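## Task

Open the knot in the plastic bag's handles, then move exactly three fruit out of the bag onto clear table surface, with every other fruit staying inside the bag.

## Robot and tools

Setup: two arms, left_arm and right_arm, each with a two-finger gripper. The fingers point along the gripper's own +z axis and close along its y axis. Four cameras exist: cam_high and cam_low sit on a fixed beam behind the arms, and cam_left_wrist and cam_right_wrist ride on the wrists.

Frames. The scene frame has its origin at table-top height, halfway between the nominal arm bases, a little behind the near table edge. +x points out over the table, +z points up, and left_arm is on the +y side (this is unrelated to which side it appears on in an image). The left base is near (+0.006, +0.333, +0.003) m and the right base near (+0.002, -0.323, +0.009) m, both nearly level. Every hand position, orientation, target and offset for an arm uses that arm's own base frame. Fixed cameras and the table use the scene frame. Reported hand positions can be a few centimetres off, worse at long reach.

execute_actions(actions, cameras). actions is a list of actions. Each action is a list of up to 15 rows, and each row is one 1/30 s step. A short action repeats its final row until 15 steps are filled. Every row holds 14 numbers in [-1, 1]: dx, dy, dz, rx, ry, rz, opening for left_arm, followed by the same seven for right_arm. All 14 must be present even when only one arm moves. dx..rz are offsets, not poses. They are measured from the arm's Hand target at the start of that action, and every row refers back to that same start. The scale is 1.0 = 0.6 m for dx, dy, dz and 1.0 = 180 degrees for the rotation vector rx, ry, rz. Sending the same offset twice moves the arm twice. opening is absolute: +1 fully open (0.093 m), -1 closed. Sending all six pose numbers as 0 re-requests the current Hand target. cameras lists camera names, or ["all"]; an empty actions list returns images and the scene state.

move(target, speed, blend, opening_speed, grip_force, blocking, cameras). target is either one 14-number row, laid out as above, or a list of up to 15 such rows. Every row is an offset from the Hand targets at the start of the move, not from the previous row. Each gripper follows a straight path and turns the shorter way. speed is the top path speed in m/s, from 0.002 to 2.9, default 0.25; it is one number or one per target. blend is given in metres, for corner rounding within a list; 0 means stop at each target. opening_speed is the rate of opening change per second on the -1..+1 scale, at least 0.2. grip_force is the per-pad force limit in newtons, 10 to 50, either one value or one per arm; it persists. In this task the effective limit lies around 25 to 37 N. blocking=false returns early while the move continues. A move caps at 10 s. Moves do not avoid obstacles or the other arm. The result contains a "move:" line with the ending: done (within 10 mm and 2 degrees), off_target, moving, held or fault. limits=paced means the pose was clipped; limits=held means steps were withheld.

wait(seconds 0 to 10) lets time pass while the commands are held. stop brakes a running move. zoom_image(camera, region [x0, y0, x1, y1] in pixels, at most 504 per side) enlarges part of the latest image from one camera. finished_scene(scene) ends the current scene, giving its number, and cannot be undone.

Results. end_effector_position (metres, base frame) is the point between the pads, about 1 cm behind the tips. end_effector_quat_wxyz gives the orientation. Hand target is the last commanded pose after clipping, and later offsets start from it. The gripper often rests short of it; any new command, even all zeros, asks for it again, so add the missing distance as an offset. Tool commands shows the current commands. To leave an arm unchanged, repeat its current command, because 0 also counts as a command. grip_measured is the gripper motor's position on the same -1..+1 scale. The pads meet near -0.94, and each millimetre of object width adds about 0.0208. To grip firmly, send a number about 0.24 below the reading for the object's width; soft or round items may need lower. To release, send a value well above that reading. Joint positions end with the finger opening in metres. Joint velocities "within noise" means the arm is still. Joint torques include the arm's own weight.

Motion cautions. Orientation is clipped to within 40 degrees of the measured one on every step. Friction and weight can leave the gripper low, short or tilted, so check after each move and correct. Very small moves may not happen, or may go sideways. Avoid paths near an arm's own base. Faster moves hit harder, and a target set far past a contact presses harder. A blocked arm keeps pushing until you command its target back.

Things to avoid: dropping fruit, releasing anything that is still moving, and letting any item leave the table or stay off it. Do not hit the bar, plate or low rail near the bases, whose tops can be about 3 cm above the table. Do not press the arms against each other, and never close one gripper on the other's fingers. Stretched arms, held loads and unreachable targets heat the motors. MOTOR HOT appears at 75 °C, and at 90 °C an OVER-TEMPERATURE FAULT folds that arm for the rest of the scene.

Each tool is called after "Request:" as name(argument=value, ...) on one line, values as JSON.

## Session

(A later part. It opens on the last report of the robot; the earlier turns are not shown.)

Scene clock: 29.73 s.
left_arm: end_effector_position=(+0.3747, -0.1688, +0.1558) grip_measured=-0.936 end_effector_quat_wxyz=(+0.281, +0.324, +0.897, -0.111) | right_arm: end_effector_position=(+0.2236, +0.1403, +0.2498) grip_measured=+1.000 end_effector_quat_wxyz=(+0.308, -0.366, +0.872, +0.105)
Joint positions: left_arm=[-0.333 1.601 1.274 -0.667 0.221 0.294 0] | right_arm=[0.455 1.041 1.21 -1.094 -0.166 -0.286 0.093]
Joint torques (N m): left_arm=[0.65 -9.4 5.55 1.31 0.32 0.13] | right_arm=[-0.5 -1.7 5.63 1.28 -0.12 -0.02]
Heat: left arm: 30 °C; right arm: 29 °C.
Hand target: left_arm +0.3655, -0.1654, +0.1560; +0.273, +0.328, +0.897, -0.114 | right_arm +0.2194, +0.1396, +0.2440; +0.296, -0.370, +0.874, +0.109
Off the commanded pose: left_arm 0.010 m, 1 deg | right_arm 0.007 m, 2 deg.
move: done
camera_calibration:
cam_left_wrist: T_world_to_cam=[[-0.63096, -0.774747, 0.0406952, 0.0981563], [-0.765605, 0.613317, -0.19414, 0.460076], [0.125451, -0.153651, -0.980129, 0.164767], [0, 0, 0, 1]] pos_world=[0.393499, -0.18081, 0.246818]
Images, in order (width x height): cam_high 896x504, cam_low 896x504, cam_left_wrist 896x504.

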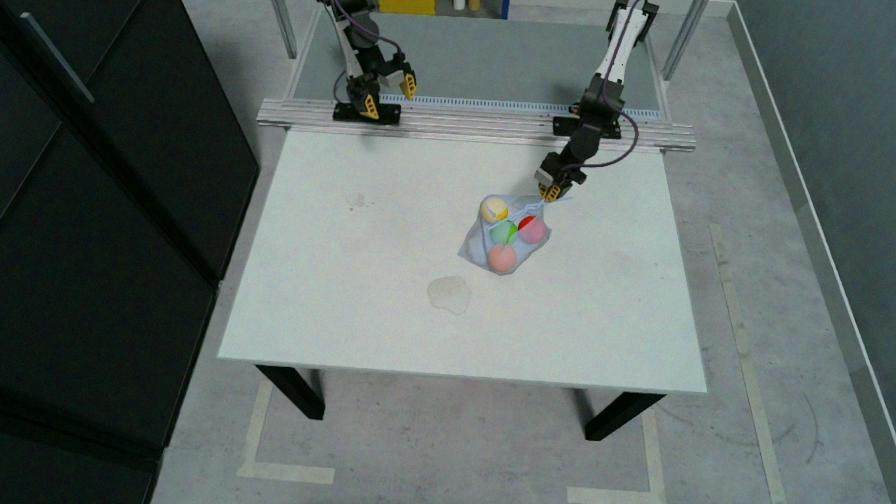

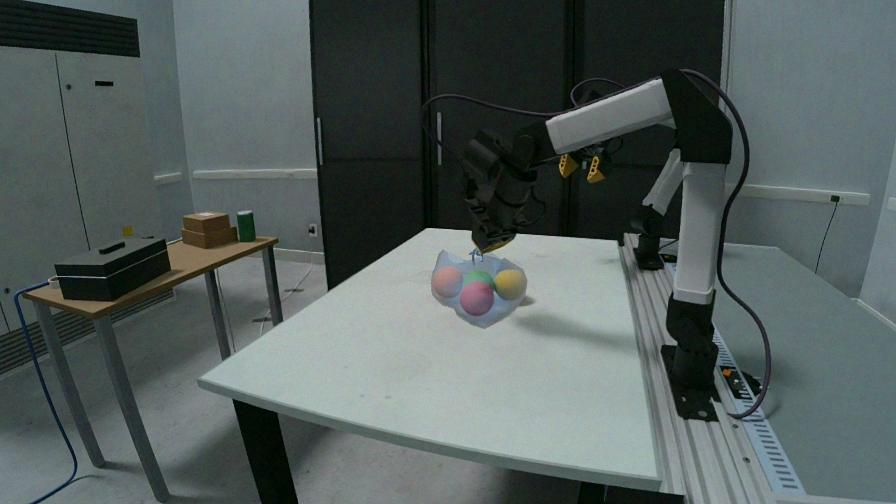

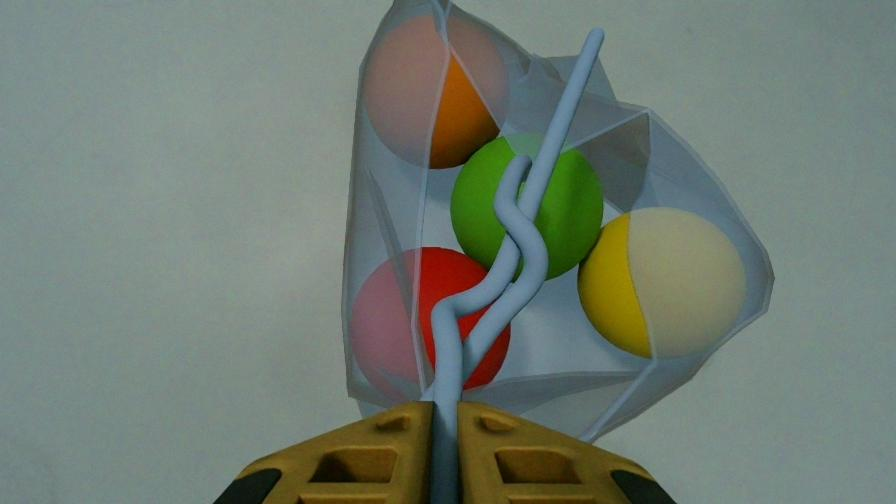

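Request:
move(target=[-0.04,0.06,0.07,0,0,0,-1,0,0,0,0,0,0,1], speed=0.06, cameras=["cam_high","cam_left_wrist"])

Request:
zoom_image(camera="cam_high", region=[430, 160, 570, 290])

Scene clock: 31.87 s.
left_arm: end_effector_position=(+0.3427, -0.1297, +0.1822) grip_measured=-0.936 end_effector_quat_wxyz=(+0.260, +0.323, +0.903, -0.112) | right_arm: end_effector_position=(+0.2236, +0.1403, +0.2498) grip_measured=+1.000 end_effector_quat_wxyz=(+0.308, -0.366, +0.872, +0.105)
Joint positions: left_arm=[-0.24 1.479 1.286 -0.864 0.269 0.377 0] | right_arm=[0.455 1.041 1.21 -1.094 -0.166 -0.286 0.093]
Joint torques (N m): left_arm=[0.72 -8.1 9.21 1.21 0.38 0.15] | right_arm=[-0.55 -1.78 5.59 1.3 -0.15 -0.02]
Heat: left arm: 30 °C; right arm: 29 °C.
Hand target: left_arm +0.3415, -0.1294, +0.1980; +0.273, +0.328, +0.897, -0.114 | right_arm +0.2194, +0.1396, +0.2440; +0.296, -0.370, +0.874, +0.109
Off the commanded pose: left_arm 0.016 m, 2 deg | right_arm 0.007 m, 2 deg.
move: off_target (left_arm)
camera_calibration:
cam_left_wrist: T_world_to_cam=[[-0.628965, -0.775341, 0.0569947, 0.103498], [-0.772893, 0.615698, -0.153464, 0.412158], [0.0838957, -0.140574, -0.986509, 0.21779], [0, 0, 0, 1]] pos_world=[0.365379, -0.142903, 0.272205]
Images, in order (width x height): cam_high 896x504, cam_left_wrist 896x504.

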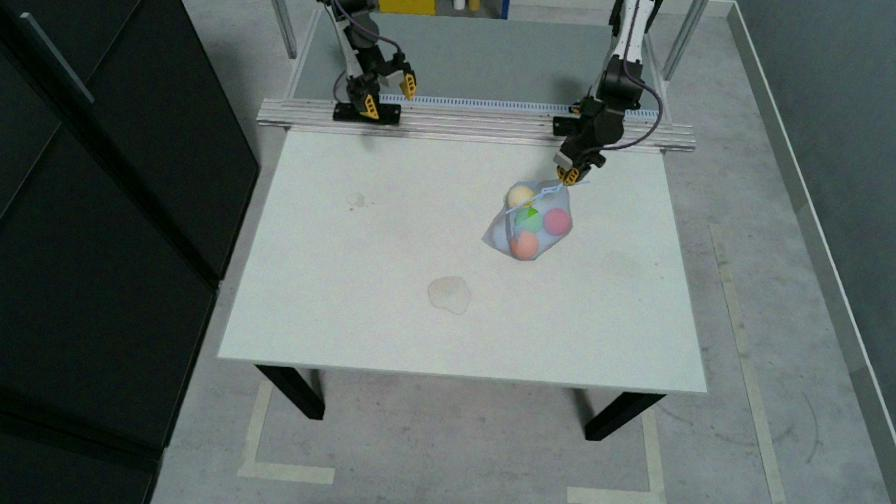

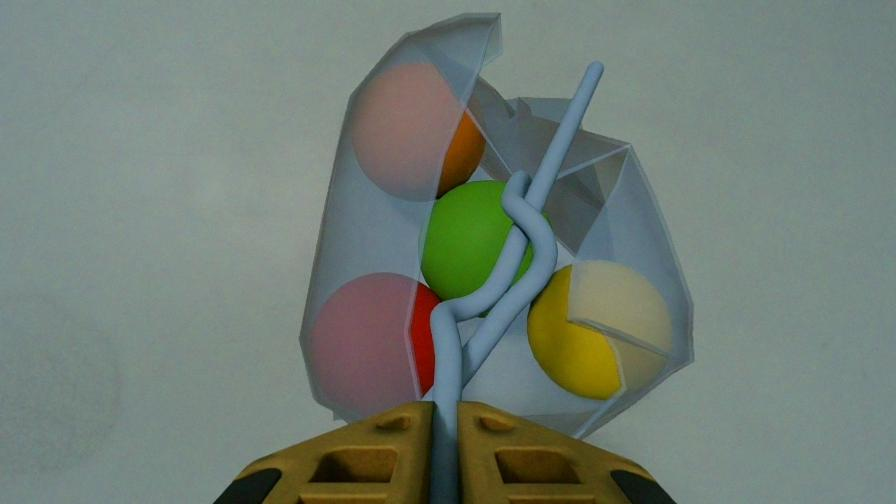

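Scaled by 3.600 from the camera's 896x504 image, which has a finer 1280x720 frame.

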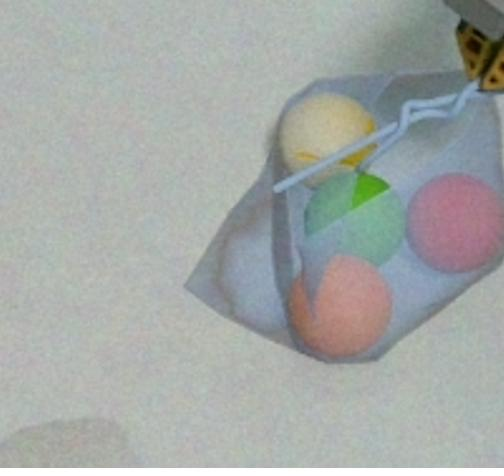

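Request:
zoom_image(camera="cam_left_wrist", region=[400, 150, 620, 420])

Scaled by 1.867 from the camera's 896x504 image, which has a finer 1280x720 frame.

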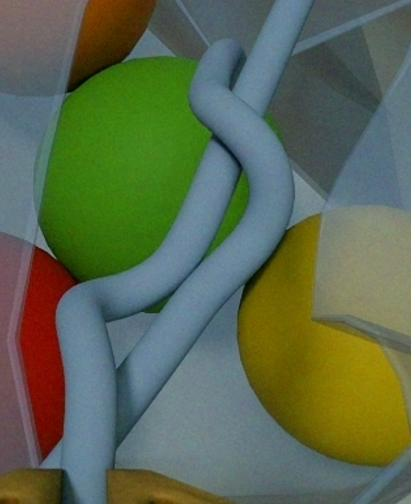

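Request:
move(target=[0,0,0,0,0,0,-1,0.28,0.43,0.03,0.027,0.221,-0.557,-0.3], cameras=["all"])

Scene clock: 41.23 s.
left_arm: end_effector_position=(+0.3425, -0.1298, +0.1822) grip_measured=-0.936 end_effector_quat_wxyz=(+0.259, +0.324, +0.903, -0.112) | right_arm: end_effector_position=(+0.3819, +0.3887, +0.2665) grip_measured=-0.298 end_effector_quat_wxyz=(+0.114, +0.448, +0.837, +0.292)
Joint positions: left_arm=[-0.24 1.479 1.286 -0.865 0.269 0.378 0] | right_arm=[0.813 2.374 2.845 -1.406 0.062 1.774 0.031]
Joint torques (N m): left_arm=[0.69 -8.12 9.18 1.21 0.37 0.14] | right_arm=[-0.29 -8.29 7.6 1.57 0 0.11]
Heat: left arm: 31 °C; right arm: 30 °C.
Hand target: left_arm +0.3415, -0.1294, +0.1980; +0.273, +0.328, +0.897, -0.115 | right_arm +0.3874, +0.3976, +0.2620; +0.009, +0.482, +0.876, -0.016
Off the commanded pose: left_arm 0.016 m, 2 deg | right_arm 0.011 m, 38 deg.
elbow stopped short (right arm): the move would have taken joint 3 (elbow) straighter than the controller allows.
move: off_target (left_arm, right_arm)
camera_calibration:
cam_left_wrist: T_world_to_cam=[[-0.629521, -0.774876, 0.0571826, 0.103518], [-0.772506, 0.616307, -0.152968, 0.41186], [0.083289, -0.14047, -0.986575, 0.217948], [0, 0, 0, 1]] pos_world=[0.365178, -0.143003, 0.272104]
cam_right_wrist: T_world_to_cam=[[-0.6852, -0.454591, -0.569076, 0.585658], [-0.715605, 0.56572, 0.40972, -0.0162448], [0.135683, 0.687974, -0.712939, -0.0397225], [0, 0, 0, 1]] pos_world=[0.395057, 0.302753, 0.31162]

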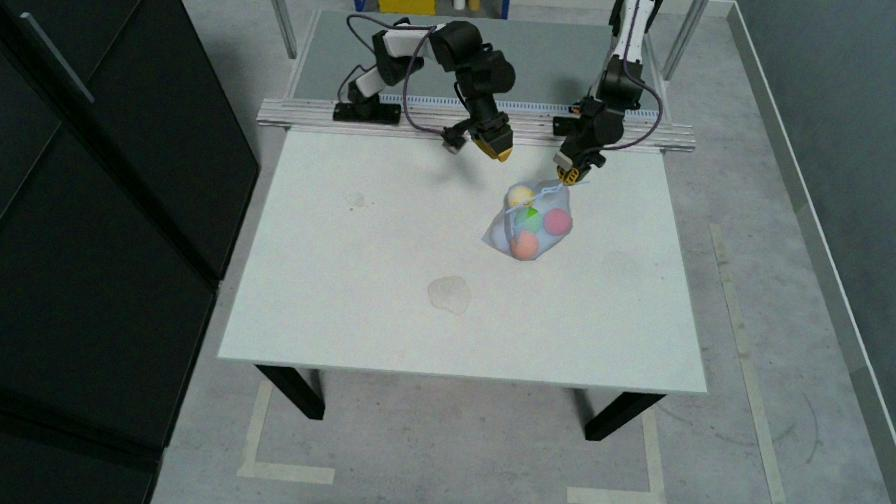

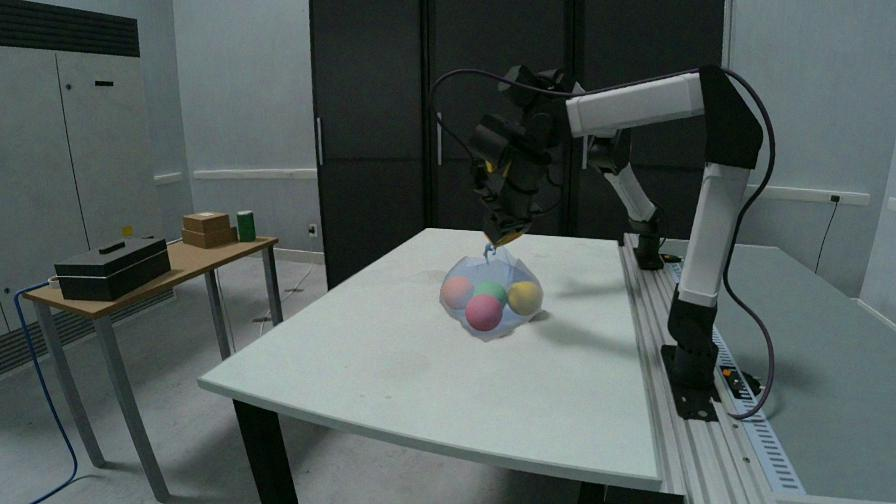

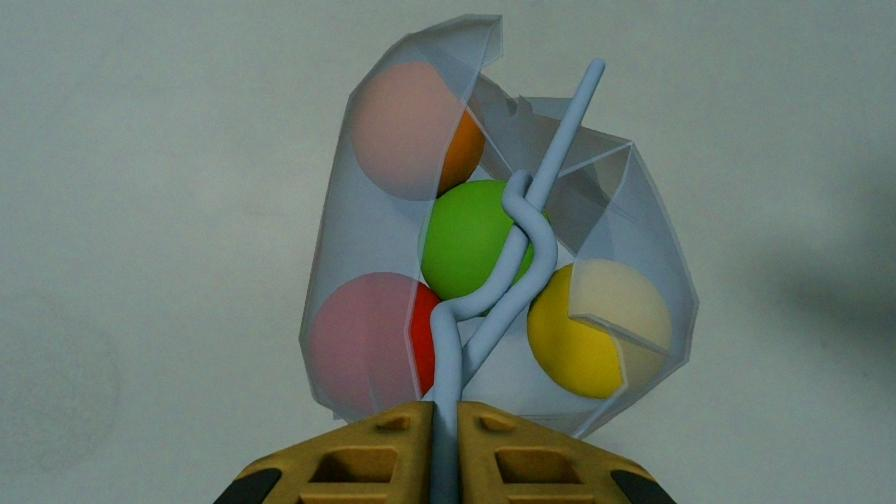

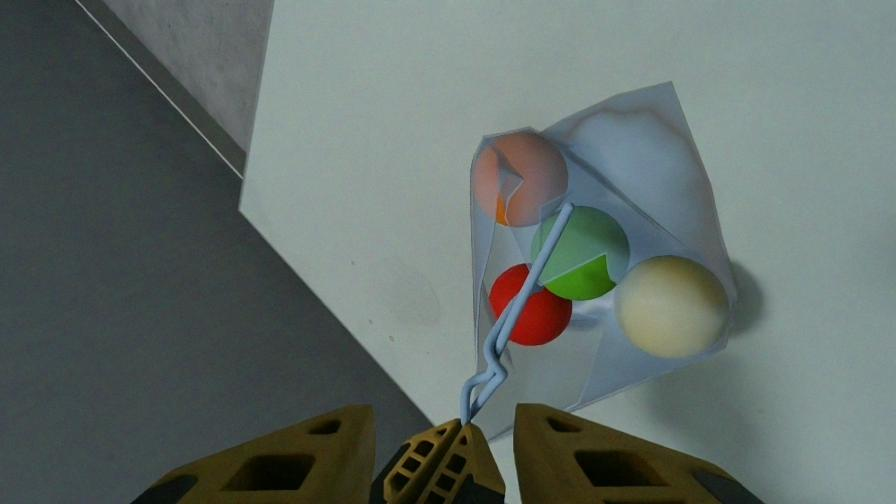

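Request:
move(target=[0,0,0,0,0,0,-1,-0.033,0.035,-0.18,0.141,-0.156,0.01,-0.3], speed=0.15, cameras=["cam_left_wrist","cam_right_wrist"])

Scene clock: 46.17 s.
left_arm: end_effector_position=(+0.3425, -0.1298, +0.1822) grip_measured=-0.936 end_effector_quat_wxyz=(+0.259, +0.324, +0.903, -0.112) | right_arm: end_effector_position=(+0.3688, +0.4153, +0.1289) grip_measured=-0.298 end_effector_quat_wxyz=(+0.107, +0.450, +0.847, +0.263)
Joint positions: left_arm=[-0.24 1.479 1.286 -0.865 0.269 0.378 0] | right_arm=[0.874 2.189 1.964 -0.778 0.097 1.823 0.031]
Joint torques (N m): left_arm=[0.69 -8.09 9.2 1.21 0.37 0.14] | right_arm=[0.32 -14.71 6.2 1.48 0.28 0.11]
Heat: left arm: 32 °C; right arm: 30 °C.
Hand target: left_arm +0.3415, -0.1294, +0.1980; +0.273, +0.328, +0.897, -0.115 | right_arm +0.3676, +0.4185, +0.1537; +0.115, +0.448, +0.837, +0.291
Off the commanded pose: left_arm 0.016 m, 2 deg | right_arm 0.025 m, 4 deg.
move: off_target (left_arm, right_arm)
camera_calibration:
cam_left_wrist: T_world_to_cam=[[-0.629521, -0.774876, 0.0571826, 0.103518], [-0.772506, 0.616307, -0.152968, 0.41186], [0.083289, -0.14047, -0.986575, 0.217948], [0, 0, 0, 1]] pos_world=[0.365178, -0.143003, 0.272104]
cam_right_wrist: T_world_to_cam=[[-0.707024, -0.481473, -0.517978, 0.523105], [-0.699366, 0.584683, 0.411136, 0.0016869], [0.104902, 0.652939, -0.750111, -0.12362], [0, 0, 0, 1]] pos_world=[0.383995, 0.331591, 0.177534]
Images, in order (width x height): cam_left_wrist 896x504, cam_right_wrist 896x504.

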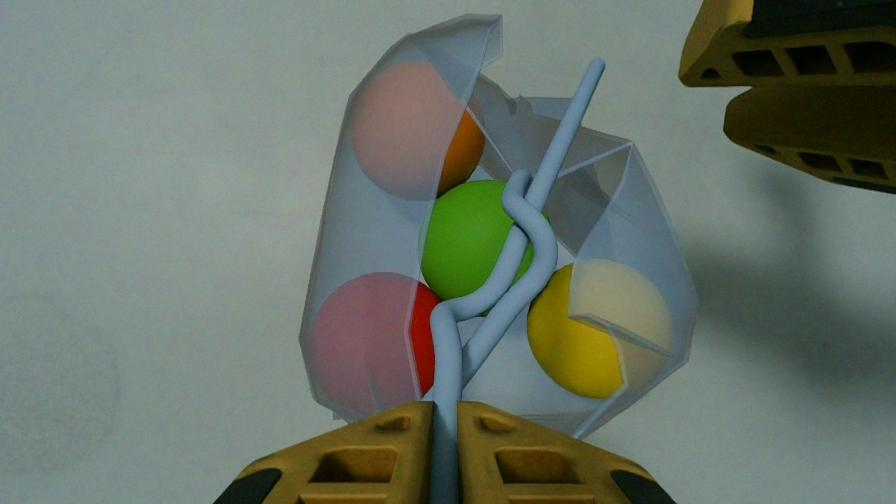

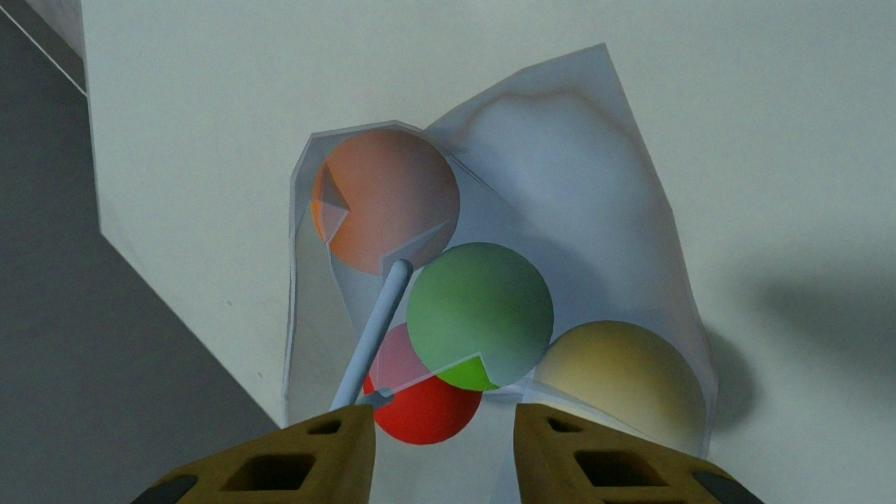

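Request:
move(target=[0,0,0,0,0,0,-1,0.046,0.031,-0.036,0,0,0,-0.3], speed=0.08, cameras=["cam_left_wrist","cam_right_wrist"])

Scene clock: 48.37 s.
left_arm: end_effector_position=(+0.3425, -0.1298, +0.1822) grip_measured=-0.936 end_effector_quat_wxyz=(+0.259, +0.324, +0.903, -0.112) | right_arm: end_effector_position=(+0.3913, +0.4312, +0.1356) grip_measured=-0.298 end_effector_quat_wxyz=(+0.115, +0.452, +0.836, +0.288)
Joint positions: left_arm=[-0.24 1.479 1.286 -0.865 0.269 0.378 0] | right_arm=[0.862 2.266 2.087 -0.767 0.097 1.822 0.031]
Joint torques (N m): left_arm=[0.7 -8.09 9.24 1.2 0.37 0.14] | right_arm=[-0.12 -9.2 9.51 1.37 0.17 -0.06]
Heat: left arm: 32 °C; right arm: 30 °C.
Hand target: left_arm +0.3415, -0.1294, +0.1980; +0.273, +0.328, +0.897, -0.115 | right_arm +0.3953, +0.4371, +0.1324; +0.115, +0.448, +0.837, +0.291
Off the commanded pose: left_arm 0.016 m, 2 deg | right_arm 0.008 m, 1 deg.
move: off_target (left_arm)
camera_calibration:
cam_left_wrist: T_world_to_cam=[[-0.629521, -0.774876, 0.0571826, 0.103518], [-0.772506, 0.616307, -0.152968, 0.41186], [0.083289, -0.14047, -0.986575, 0.217948], [0, 0, 0, 1]] pos_world=[0.365178, -0.143003, 0.272104]
cam_right_wrist: T_world_to_cam=[[-0.692398, -0.450792, -0.563358, 0.537348], [-0.707942, 0.575204, 0.409828, 0.0129894], [0.139299, 0.682589, -0.717404, -0.162045], [0, 0, 0, 1]] pos_world=[0.403827, 0.34537, 0.181145]
Images, in order (width x height): cam_left_wrist 896x504, cam_right_wrist 896x504.

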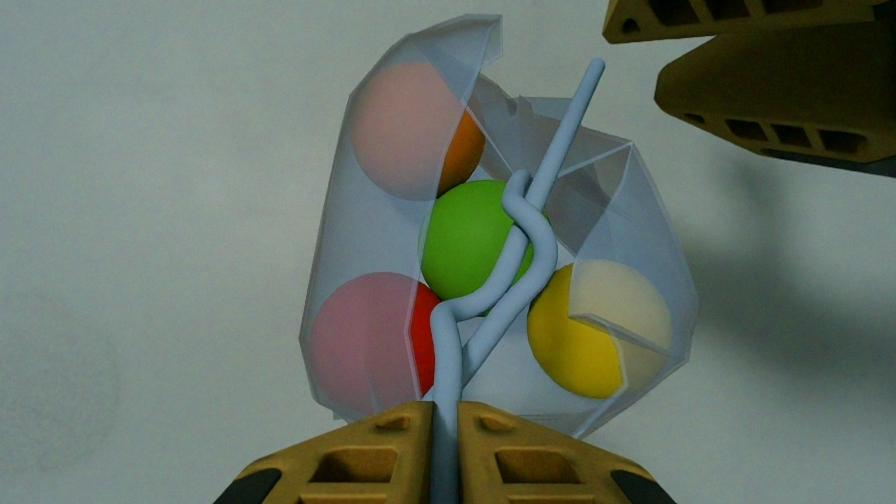

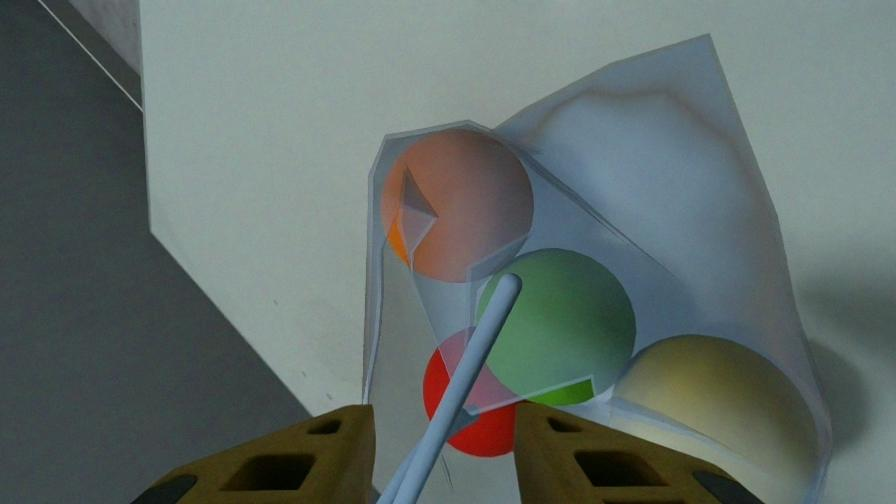

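Request:
move(target=[0,0,0,0,0,0,-1,0.006,0.003,-0.042,0,0,0,-0.3], speed=0.06, cameras=["cam_left_wrist","cam_right_wrist"])

Scene clock: 50.13 s.
left_arm: end_effector_position=(+0.3425, -0.1298, +0.1822) grip_measured=-0.936 end_effector_quat_wxyz=(+0.259, +0.324, +0.903, -0.112) | right_arm: end_effector_position=(+0.3961, +0.4368, +0.1234) grip_measured=-0.298 end_effector_quat_wxyz=(+0.117, +0.450, +0.834, +0.298)
Joint positions: left_arm=[-0.24 1.479 1.286 -0.865 0.269 0.378 0] | right_arm=[0.862 2.28 2.05 -0.696 0.097 1.819 0.031]
Joint torques (N m): left_arm=[0.7 -8.08 9.24 1.2 0.36 0.14] | right_arm=[-0.35 -9.02 6.42 1.6 0.17 -0.04]
Heat: left arm: 32 °C; right arm: 31 °C.
Hand target: left_arm +0.3415, -0.1294, +0.1980; +0.273, +0.328, +0.897, -0.115 | right_arm +0.3989, +0.4389, +0.1073; +0.115, +0.448, +0.837, +0.291
Off the commanded pose: left_arm 0.016 m, 2 deg | right_arm 0.017 m, 1 deg.
move: off_target (left_arm, right_arm)
camera_calibration:
cam_left_wrist: T_world_to_cam=[[-0.629521, -0.774876, 0.0571826, 0.103518], [-0.772506, 0.616307, -0.152968, 0.41186], [0.083289, -0.14047, -0.986575, 0.217948], [0, 0, 0, 1]] pos_world=[0.365178, -0.143003, 0.272104]
cam_right_wrist: T_world_to_cam=[[-0.683073, -0.443834, -0.58002, 0.53165], [-0.71515, 0.567647, 0.407846, 0.0245234], [0.14823, 0.69339, -0.705152, -0.185053], [0, 0, 0, 1]] pos_world=[0.408124, 0.350357, 0.167875]
Images, in order (width x height): cam_left_wrist 896x504, cam_right_wrist 896x504.

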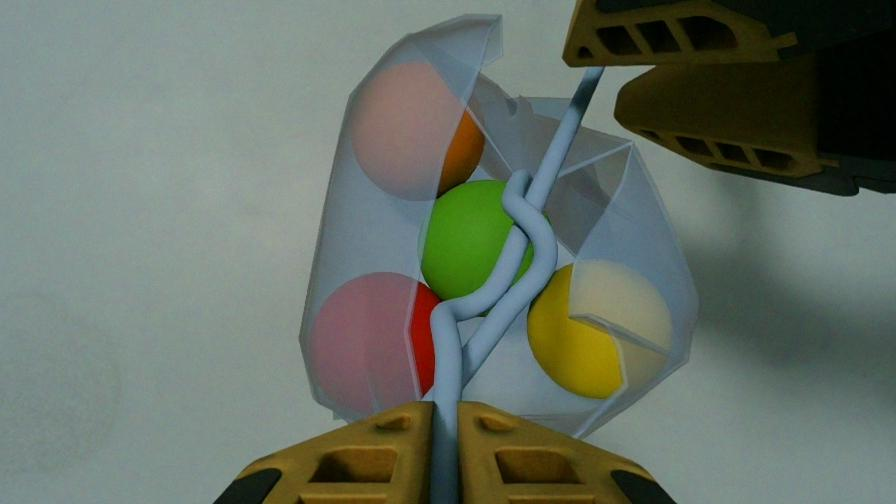

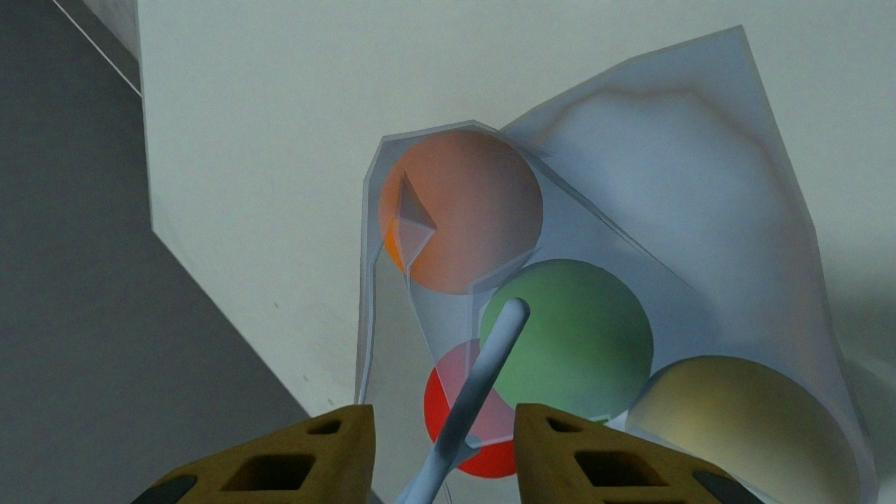

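Request:
move(target=[0,0,0,0,0,0,-1,0.01,-0.013,-0.02,0,0,0,-0.3], speed=0.06, cameras=["cam_left_wrist","cam_right_wrist"])

Scene clock: 51.90 s.
left_arm: end_effector_position=(+0.3425, -0.1298, +0.1822) grip_measured=-0.936 end_effector_quat_wxyz=(+0.259, +0.324, +0.903, -0.112) | right_arm: end_effector_position=(+0.4054, +0.4274, +0.1093) grip_measured=-0.298 end_effector_quat_wxyz=(+0.122, +0.453, +0.833, +0.295)
Joint positions: left_arm=[-0.24 1.479 1.286 -0.865 0.269 0.378 0] | right_arm=[0.839 2.28 1.995 -0.643 0.096 1.803 0.031]
Joint torques (N m): left_arm=[0.68 -8.09 9.2 1.21 0.37 0.12] | right_arm=[-0.18 -9.58 6.19 1.56 0.04 -0.08]
Heat: left arm: 32 °C; right arm: 31 °C.
Hand target: left_arm +0.3415, -0.1294, +0.1980; +0.273, +0.328, +0.897, -0.115 | right_arm +0.4048, +0.4312, +0.0952; +0.115, +0.448, +0.837, +0.291
Off the commanded pose: left_arm 0.016 m, 2 deg | right_arm 0.015 m, 1 deg.
move: off_target (left_arm, right_arm)
camera_calibration:
cam_left_wrist: T_world_to_cam=[[-0.629521, -0.774876, 0.0571826, 0.103518], [-0.772506, 0.616307, -0.152968, 0.41186], [0.083289, -0.14047, -0.986575, 0.217948], [0, 0, 0, 1]] pos_world=[0.365178, -0.143003, 0.272104]
cam_right_wrist: T_world_to_cam=[[-0.684802, -0.442107, -0.5793, 0.52548], [-0.711402, 0.577899, 0.399925, 0.0372672], [0.157968, 0.685984, -0.710262, -0.190084], [0, 0, 0, 1]] pos_world=[0.416389, 0.341176, 0.154497]
Images, in order (width x height): cam_left_wrist 896x504, cam_right_wrist 896x504.

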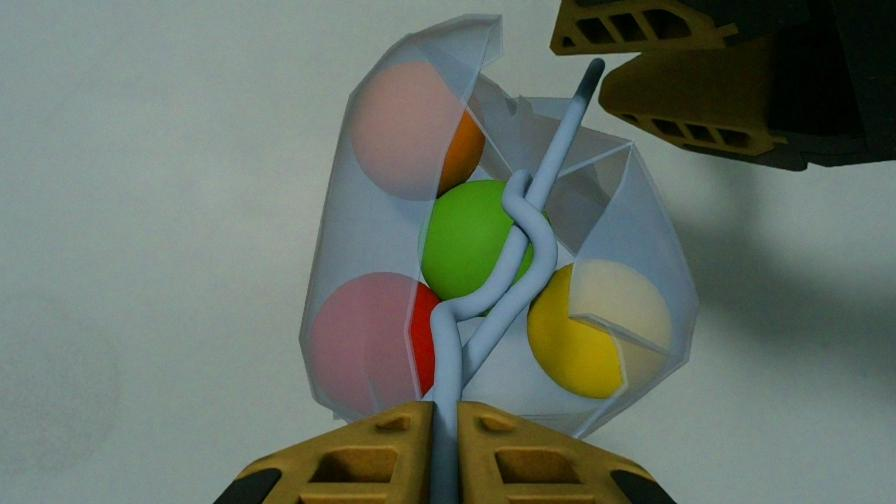

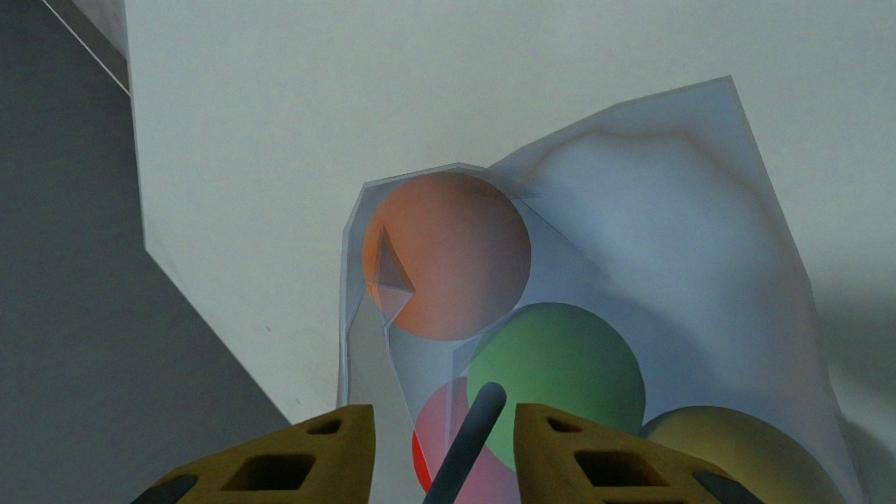

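Slightly forward 6 mm and close.

Request:
move(target=[[0,0,0,0,0,0,-1,-0.006,0.012,0.004,0,0,0,-0.3],[0,0,0,0,0,0,-1,-0.006,0.012,0.004,0,0,0,-1]], speed=0.06, cameras=["cam_left_wrist","cam_right_wrist"])

Scene clock: 53.67 s.
left_arm: end_effector_position=(+0.3424, -0.1298, +0.1821) grip_measured=-0.936 end_effector_quat_wxyz=(+0.259, +0.324, +0.903, -0.112) | right_arm: end_effector_position=(+0.4029, +0.4298, +0.1093) grip_measured=-0.985 end_effector_quat_wxyz=(+0.121, +0.450, +0.834, +0.295)
Joint positions: left_arm=[-0.24 1.479 1.286 -0.866 0.269 0.378 0] | right_arm=[0.845 2.28 1.995 -0.642 0.096 1.803 0]
Joint torques (N m): left_arm=[0.7 -8.12 9.2 1.2 0.36 0.14] | right_arm=[0.53 -8.54 8.91 1.39 0.14 0.07]
Heat: left arm: 33 °C; right arm: 31 °C.
Hand target: left_arm +0.3415, -0.1294, +0.1980; +0.273, +0.328, +0.897, -0.115 | right_arm +0.4013, +0.4383, +0.0976; +0.115, +0.448, +0.837, +0.291
Off the commanded pose: left_arm 0.016 m, 2 deg | right_arm 0.015 m, 1 deg.
move: off_target (left_arm, right_arm); target 2's new opening was sent with right_arm's hand 0.015 m and 1 deg from that target
camera_calibration:
cam_left_wrist: T_world_to_cam=[[-0.629724, -0.774674, 0.0576921, 0.103482], [-0.772395, 0.616494, -0.15278, 0.411795], [0.0827878, -0.14077, -0.986575, 0.218088], [0, 0, 0, 1]] pos_world=[0.365178, -0.143004, 0.272104]
cam_right_wrist: T_world_to_cam=[[-0.682137, -0.445859, -0.579567, 0.525509], [-0.714788, 0.573682, 0.399958, 0.0372259], [0.154162, 0.687095, -0.710025, -0.190251], [0, 0, 0, 1]] pos_world=[0.414408, 0.343668, 0.154596]
Images, in order (width x height): cam_left_wrist 896x504, cam_right_wrist 896x504.

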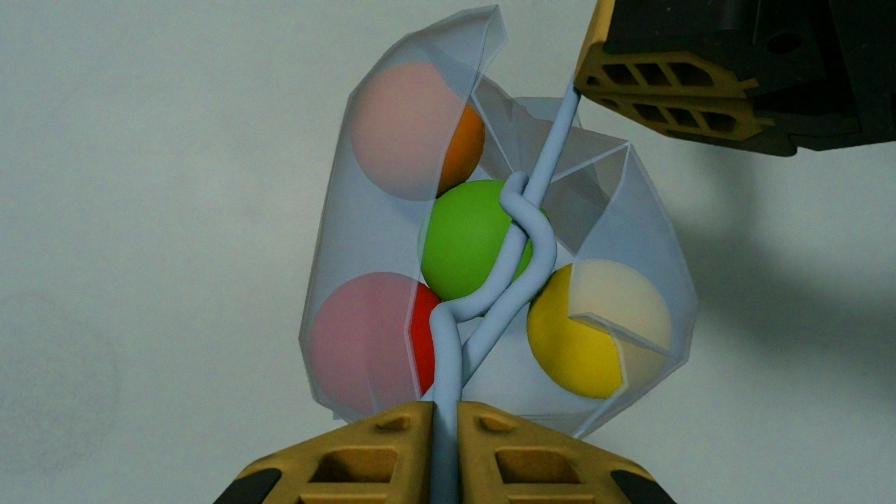

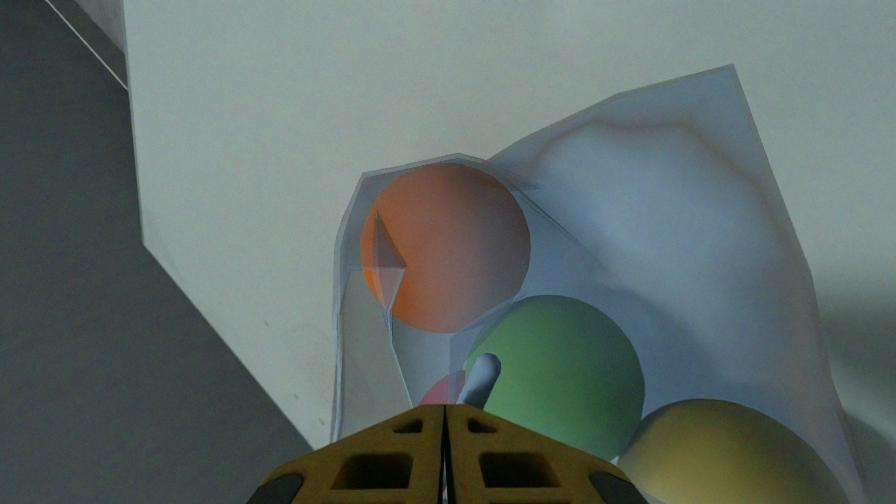

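Request:
move(target=[[0,0,0,0,0,0,-1,0,0,0,0,0,0,-0.3],[0,0,0,0,0,0,-1,0.008,0.002,-0.022,0,0,0,-0.3],[0,0,0,0,0,0,-1,0.008,0.002,-0.022,0,0,0,-1]], speed=0.06, cameras=["cam_left_wrist","cam_right_wrist"])

Scene clock: 56.33 s.
left_arm: end_effector_position=(+0.3424, -0.1298, +0.1821) grip_measured=-0.936 end_effector_quat_wxyz=(+0.259, +0.324, +0.903, -0.112) | right_arm: end_effector_position=(+0.4048, +0.4319, +0.0941) grip_measured=-0.945 end_effector_quat_wxyz=(+0.120, +0.451, +0.836, +0.289)
Joint positions: left_arm=[-0.24 1.479 1.286 -0.866 0.269 0.378 0] | right_arm=[0.845 2.311 1.995 -0.626 0.096 1.803 0]
Joint torques (N m): left_arm=[0.64 -8.13 9.2 1.2 0.36 0.13] | right_arm=[0.09 -9.16 8.13 1.57 0.1 0.01]
Heat: left arm: 33 °C; right arm: 31 °C.
Hand target: left_arm +0.3415, -0.1294, +0.1980; +0.273, +0.328, +0.897, -0.115 | right_arm +0.4061, +0.4395, +0.0843; +0.115, +0.448, +0.837, +0.291
Off the commanded pose: left_arm 0.016 m, 2 deg | right_arm 0.012 m, 1 deg.
move: off_target (left_arm, right_arm); target 3's new opening was sent with right_arm's hand 0.012 m and 1 deg from that target
camera_calibration:
cam_left_wrist: T_world_to_cam=[[-0.629724, -0.774674, 0.0576921, 0.103482], [-0.772395, 0.616494, -0.15278, 0.411795], [0.0827878, -0.14077, -0.986575, 0.218088], [0, 0, 0, 1]] pos_world=[0.365178, -0.143004, 0.272104]
cam_right_wrist: T_world_to_cam=[[-0.687633, -0.452084, -0.568138, 0.522714], [-0.710954, 0.578033, 0.400528, 0.0399737], [0.14733, 0.679336, -0.718885, -0.195884], [0, 0, 0, 1]] pos_world=[0.416715, 0.346276, 0.140145]
Images, in order (width x height): cam_left_wrist 896x504, cam_right_wrist 896x504.

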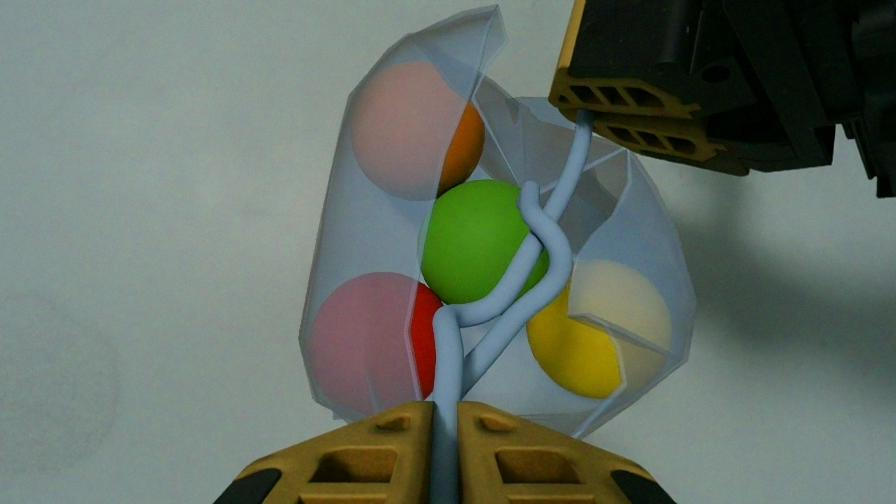

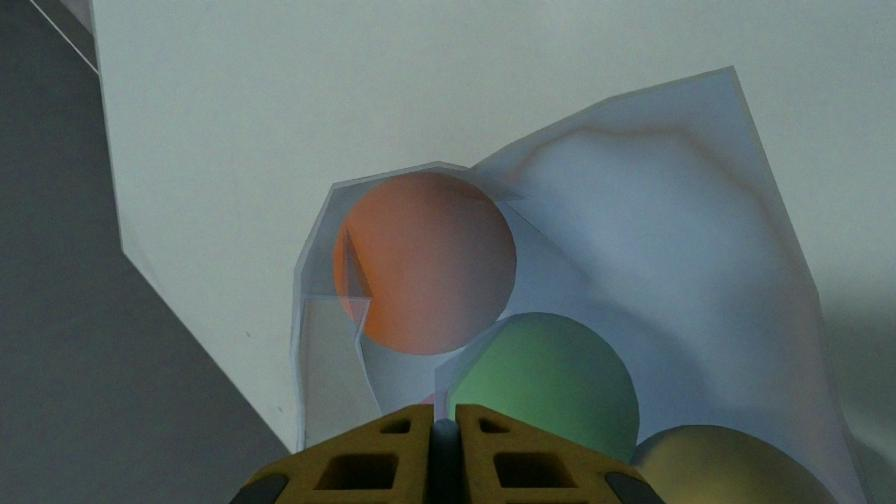

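Request:
move(target=[0,0,0,0,0,0,-1,0.03,-0.055,0.08,0,0,0,-1], speed=0.06, cameras=["cam_left_wrist","cam_low"])

Request:
zoom_image(camera="cam_left_wrist", region=[400, 100, 640, 420])

Scene clock: 58.60 s.
left_arm: end_effector_position=(+0.3414, -0.1324, +0.1828) grip_measured=-0.936 end_effector_quat_wxyz=(+0.259, +0.325, +0.901, -0.120) | right_arm: end_effector_position=(+0.4206, +0.4125, +0.1082) grip_measured=-0.945 end_effector_quat_wxyz=(+0.105, +0.448, +0.842, +0.282)
Joint positions: left_arm=[-0.24 1.479 1.286 -0.866 0.286 0.378 0] | right_arm=[0.786 2.311 2.064 -0.714 0.035 1.753 0]
Joint torques (N m): left_arm=[0.66 -8.06 9.2 1.2 0.18 0.14] | right_arm=[-0.87 -14.37 9.16 1 0.22 -0.06]
Heat: left arm: 33 °C; right arm: 31 °C.
Hand target: left_arm +0.3415, -0.1294, +0.1980; +0.273, +0.328, +0.897, -0.115 | right_arm +0.4240, +0.4066, +0.1323; +0.115, +0.448, +0.837, +0.291
Off the commanded pose: left_arm 0.015 m, 2 deg | right_arm 0.025 m, 2 deg.
move: off_target (left_arm, right_arm)
camera_calibration:
cam_left_wrist: T_world_to_cam=[[-0.636022, -0.768433, 0.070618, 0.101374], [-0.767694, 0.620811, -0.158872, 0.412708], [0.0782422, -0.155259, -0.98477, 0.217712], [0, 0, 0, 1]] pos_world=[0.364276, -0.144513, 0.272805]
Images, in order (width x height): cam_low 896x504, cam_left_wrist 896x504.

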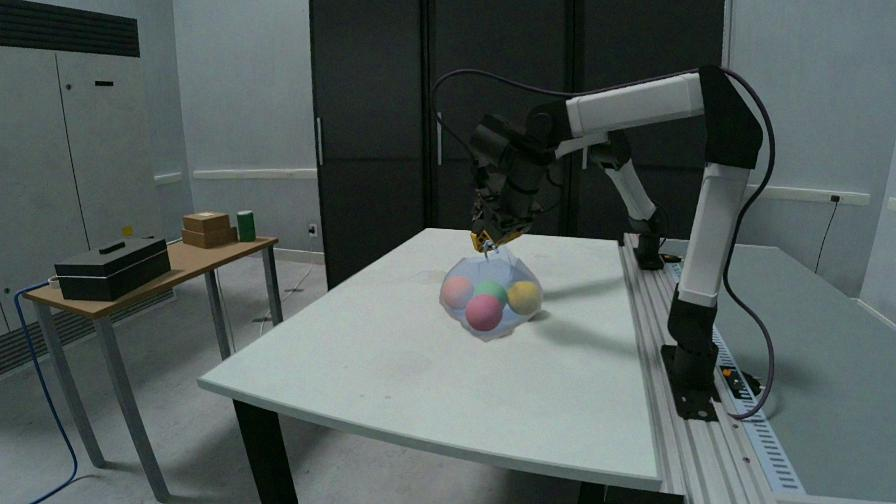

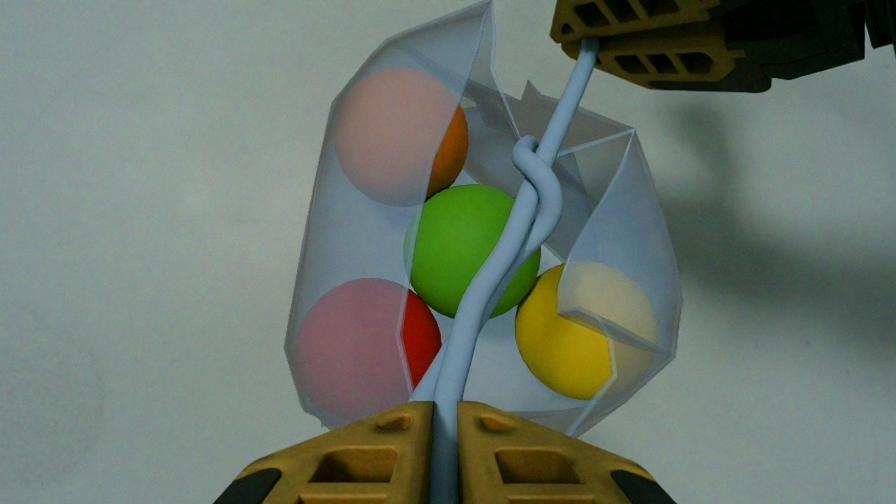

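Scaled by 1.575 from the camera's 896x504 image, which has a finer 1280x720 frame.

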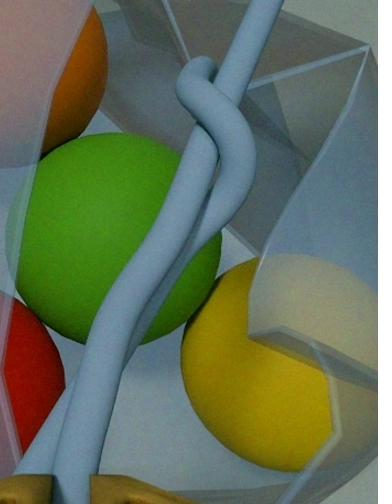

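Request:
move(target=[0,0,0.13,0,0,0,-1,0.0,0,0.13,0,0,0,-1], speed=0.06, cameras=["cam_left_wrist","cam_low","cam_right_wrist"])

Request:
zoom_image(camera="cam_left_wrist", region=[400, 60, 640, 420])

Request:
zoom_image(camera="cam_low", region=[410, 200, 560, 350])

Scene clock: 61.30 s.
left_arm: end_effector_position=(+0.3416, -0.1328, +0.2724) grip_measured=-0.936 end_effector_quat_wxyz=(+0.277, +0.327, +0.896, -0.120) | right_arm: end_effector_position=(+0.4202, +0.4110, +0.2238) grip_measured=-0.945 end_effector_quat_wxyz=(+0.113, +0.444, +0.832, +0.312)
Joint positions: left_arm=[-0.24 1.523 1.673 -1.173 0.289 0.378 0] | right_arm=[0.783 2.399 2.658 -1.153 0.03 1.752 0]
Joint torques (N m): left_arm=[0.77 -5.63 9.06 1.19 0.15 0.13] | right_arm=[-0.66 -8.84 8.49 1.14 0.3 -0.05]
Heat: left arm: 33 °C; right arm: 31 °C.
Hand target: left_arm +0.3415, -0.1294, +0.2759; +0.273, +0.328, +0.897, -0.115 | right_arm +0.4240, +0.4066, +0.2102; +0.115, +0.448, +0.837, +0.291
Off the commanded pose: left_arm 0.005 m, 1 deg | right_arm 0.015 m, 3 deg.
move: off_target (right_arm)
camera_calibration:
cam_left_wrist: T_world_to_cam=[[-0.639332, -0.766851, 0.0565254, 0.099939], [-0.760612, 0.61992, -0.192794, 0.434072], [0.112803, -0.166253, -0.97961, 0.291319], [0, 0, 0, 1]] pos_world=[0.361193, -0.144019, 0.363416]
cam_right_wrist: T_world_to_cam=[[-0.670648, -0.437765, -0.598826, 0.591331], [-0.727604, 0.545276, 0.416254, 0.0279846], [0.144304, 0.714868, -0.684207, -0.111789], [0, 0, 0, 1]] pos_world=[0.433069, 0.323519, 0.265969]
Images, in order (width x height): cam_low 896x504, cam_left_wrist 896x504, cam_right_wrist 896x504.

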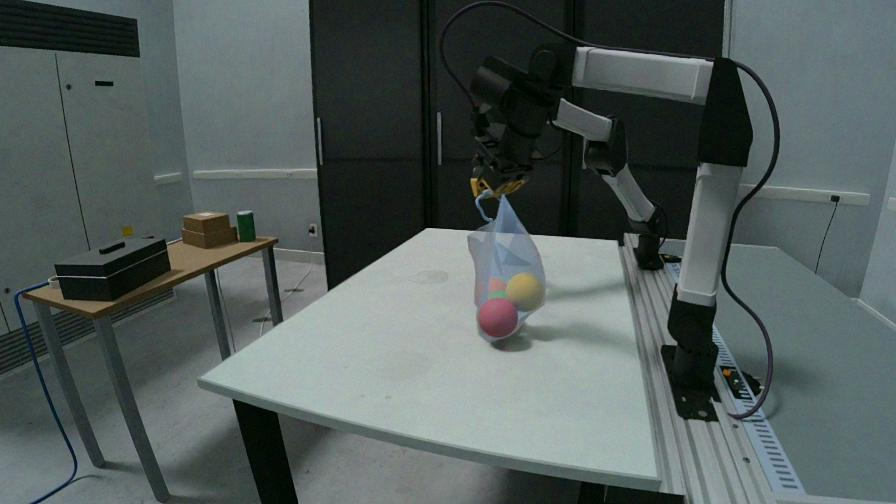

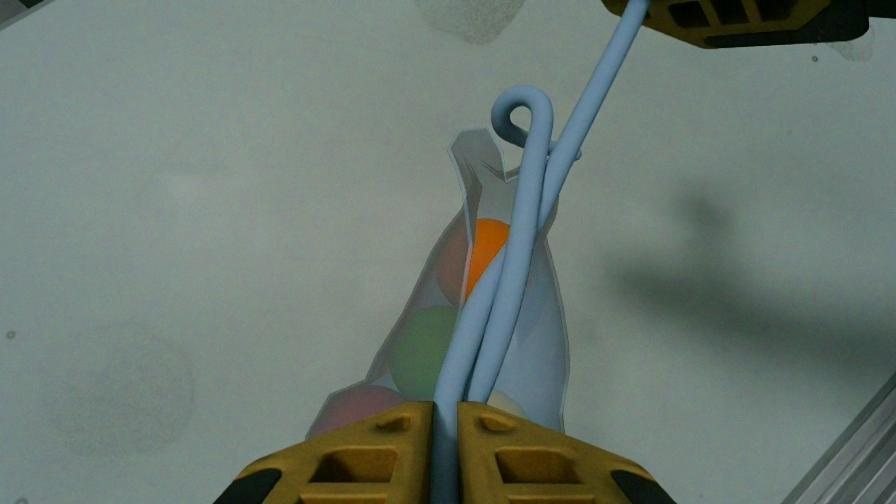

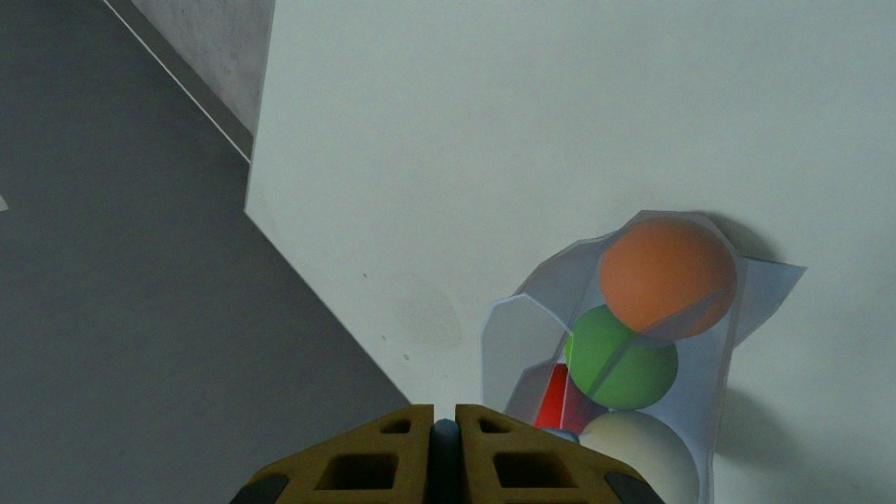

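Scaled by 1.400 from the camera's 896x504 image, which has a finer 1280x720 frame.

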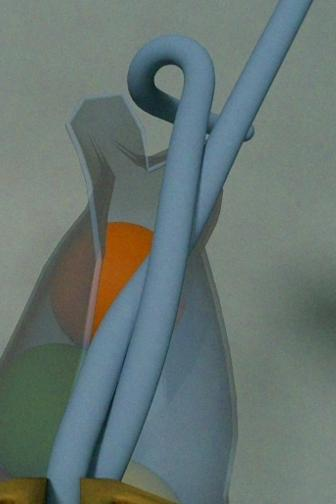

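Scaled by 3.360 from the camera's 896x504 image, which has a finer 1280x720 frame.

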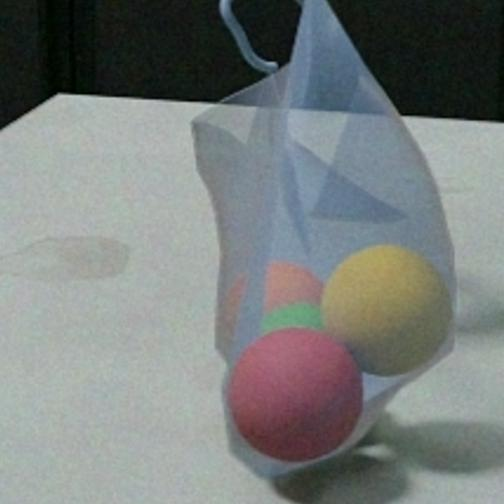

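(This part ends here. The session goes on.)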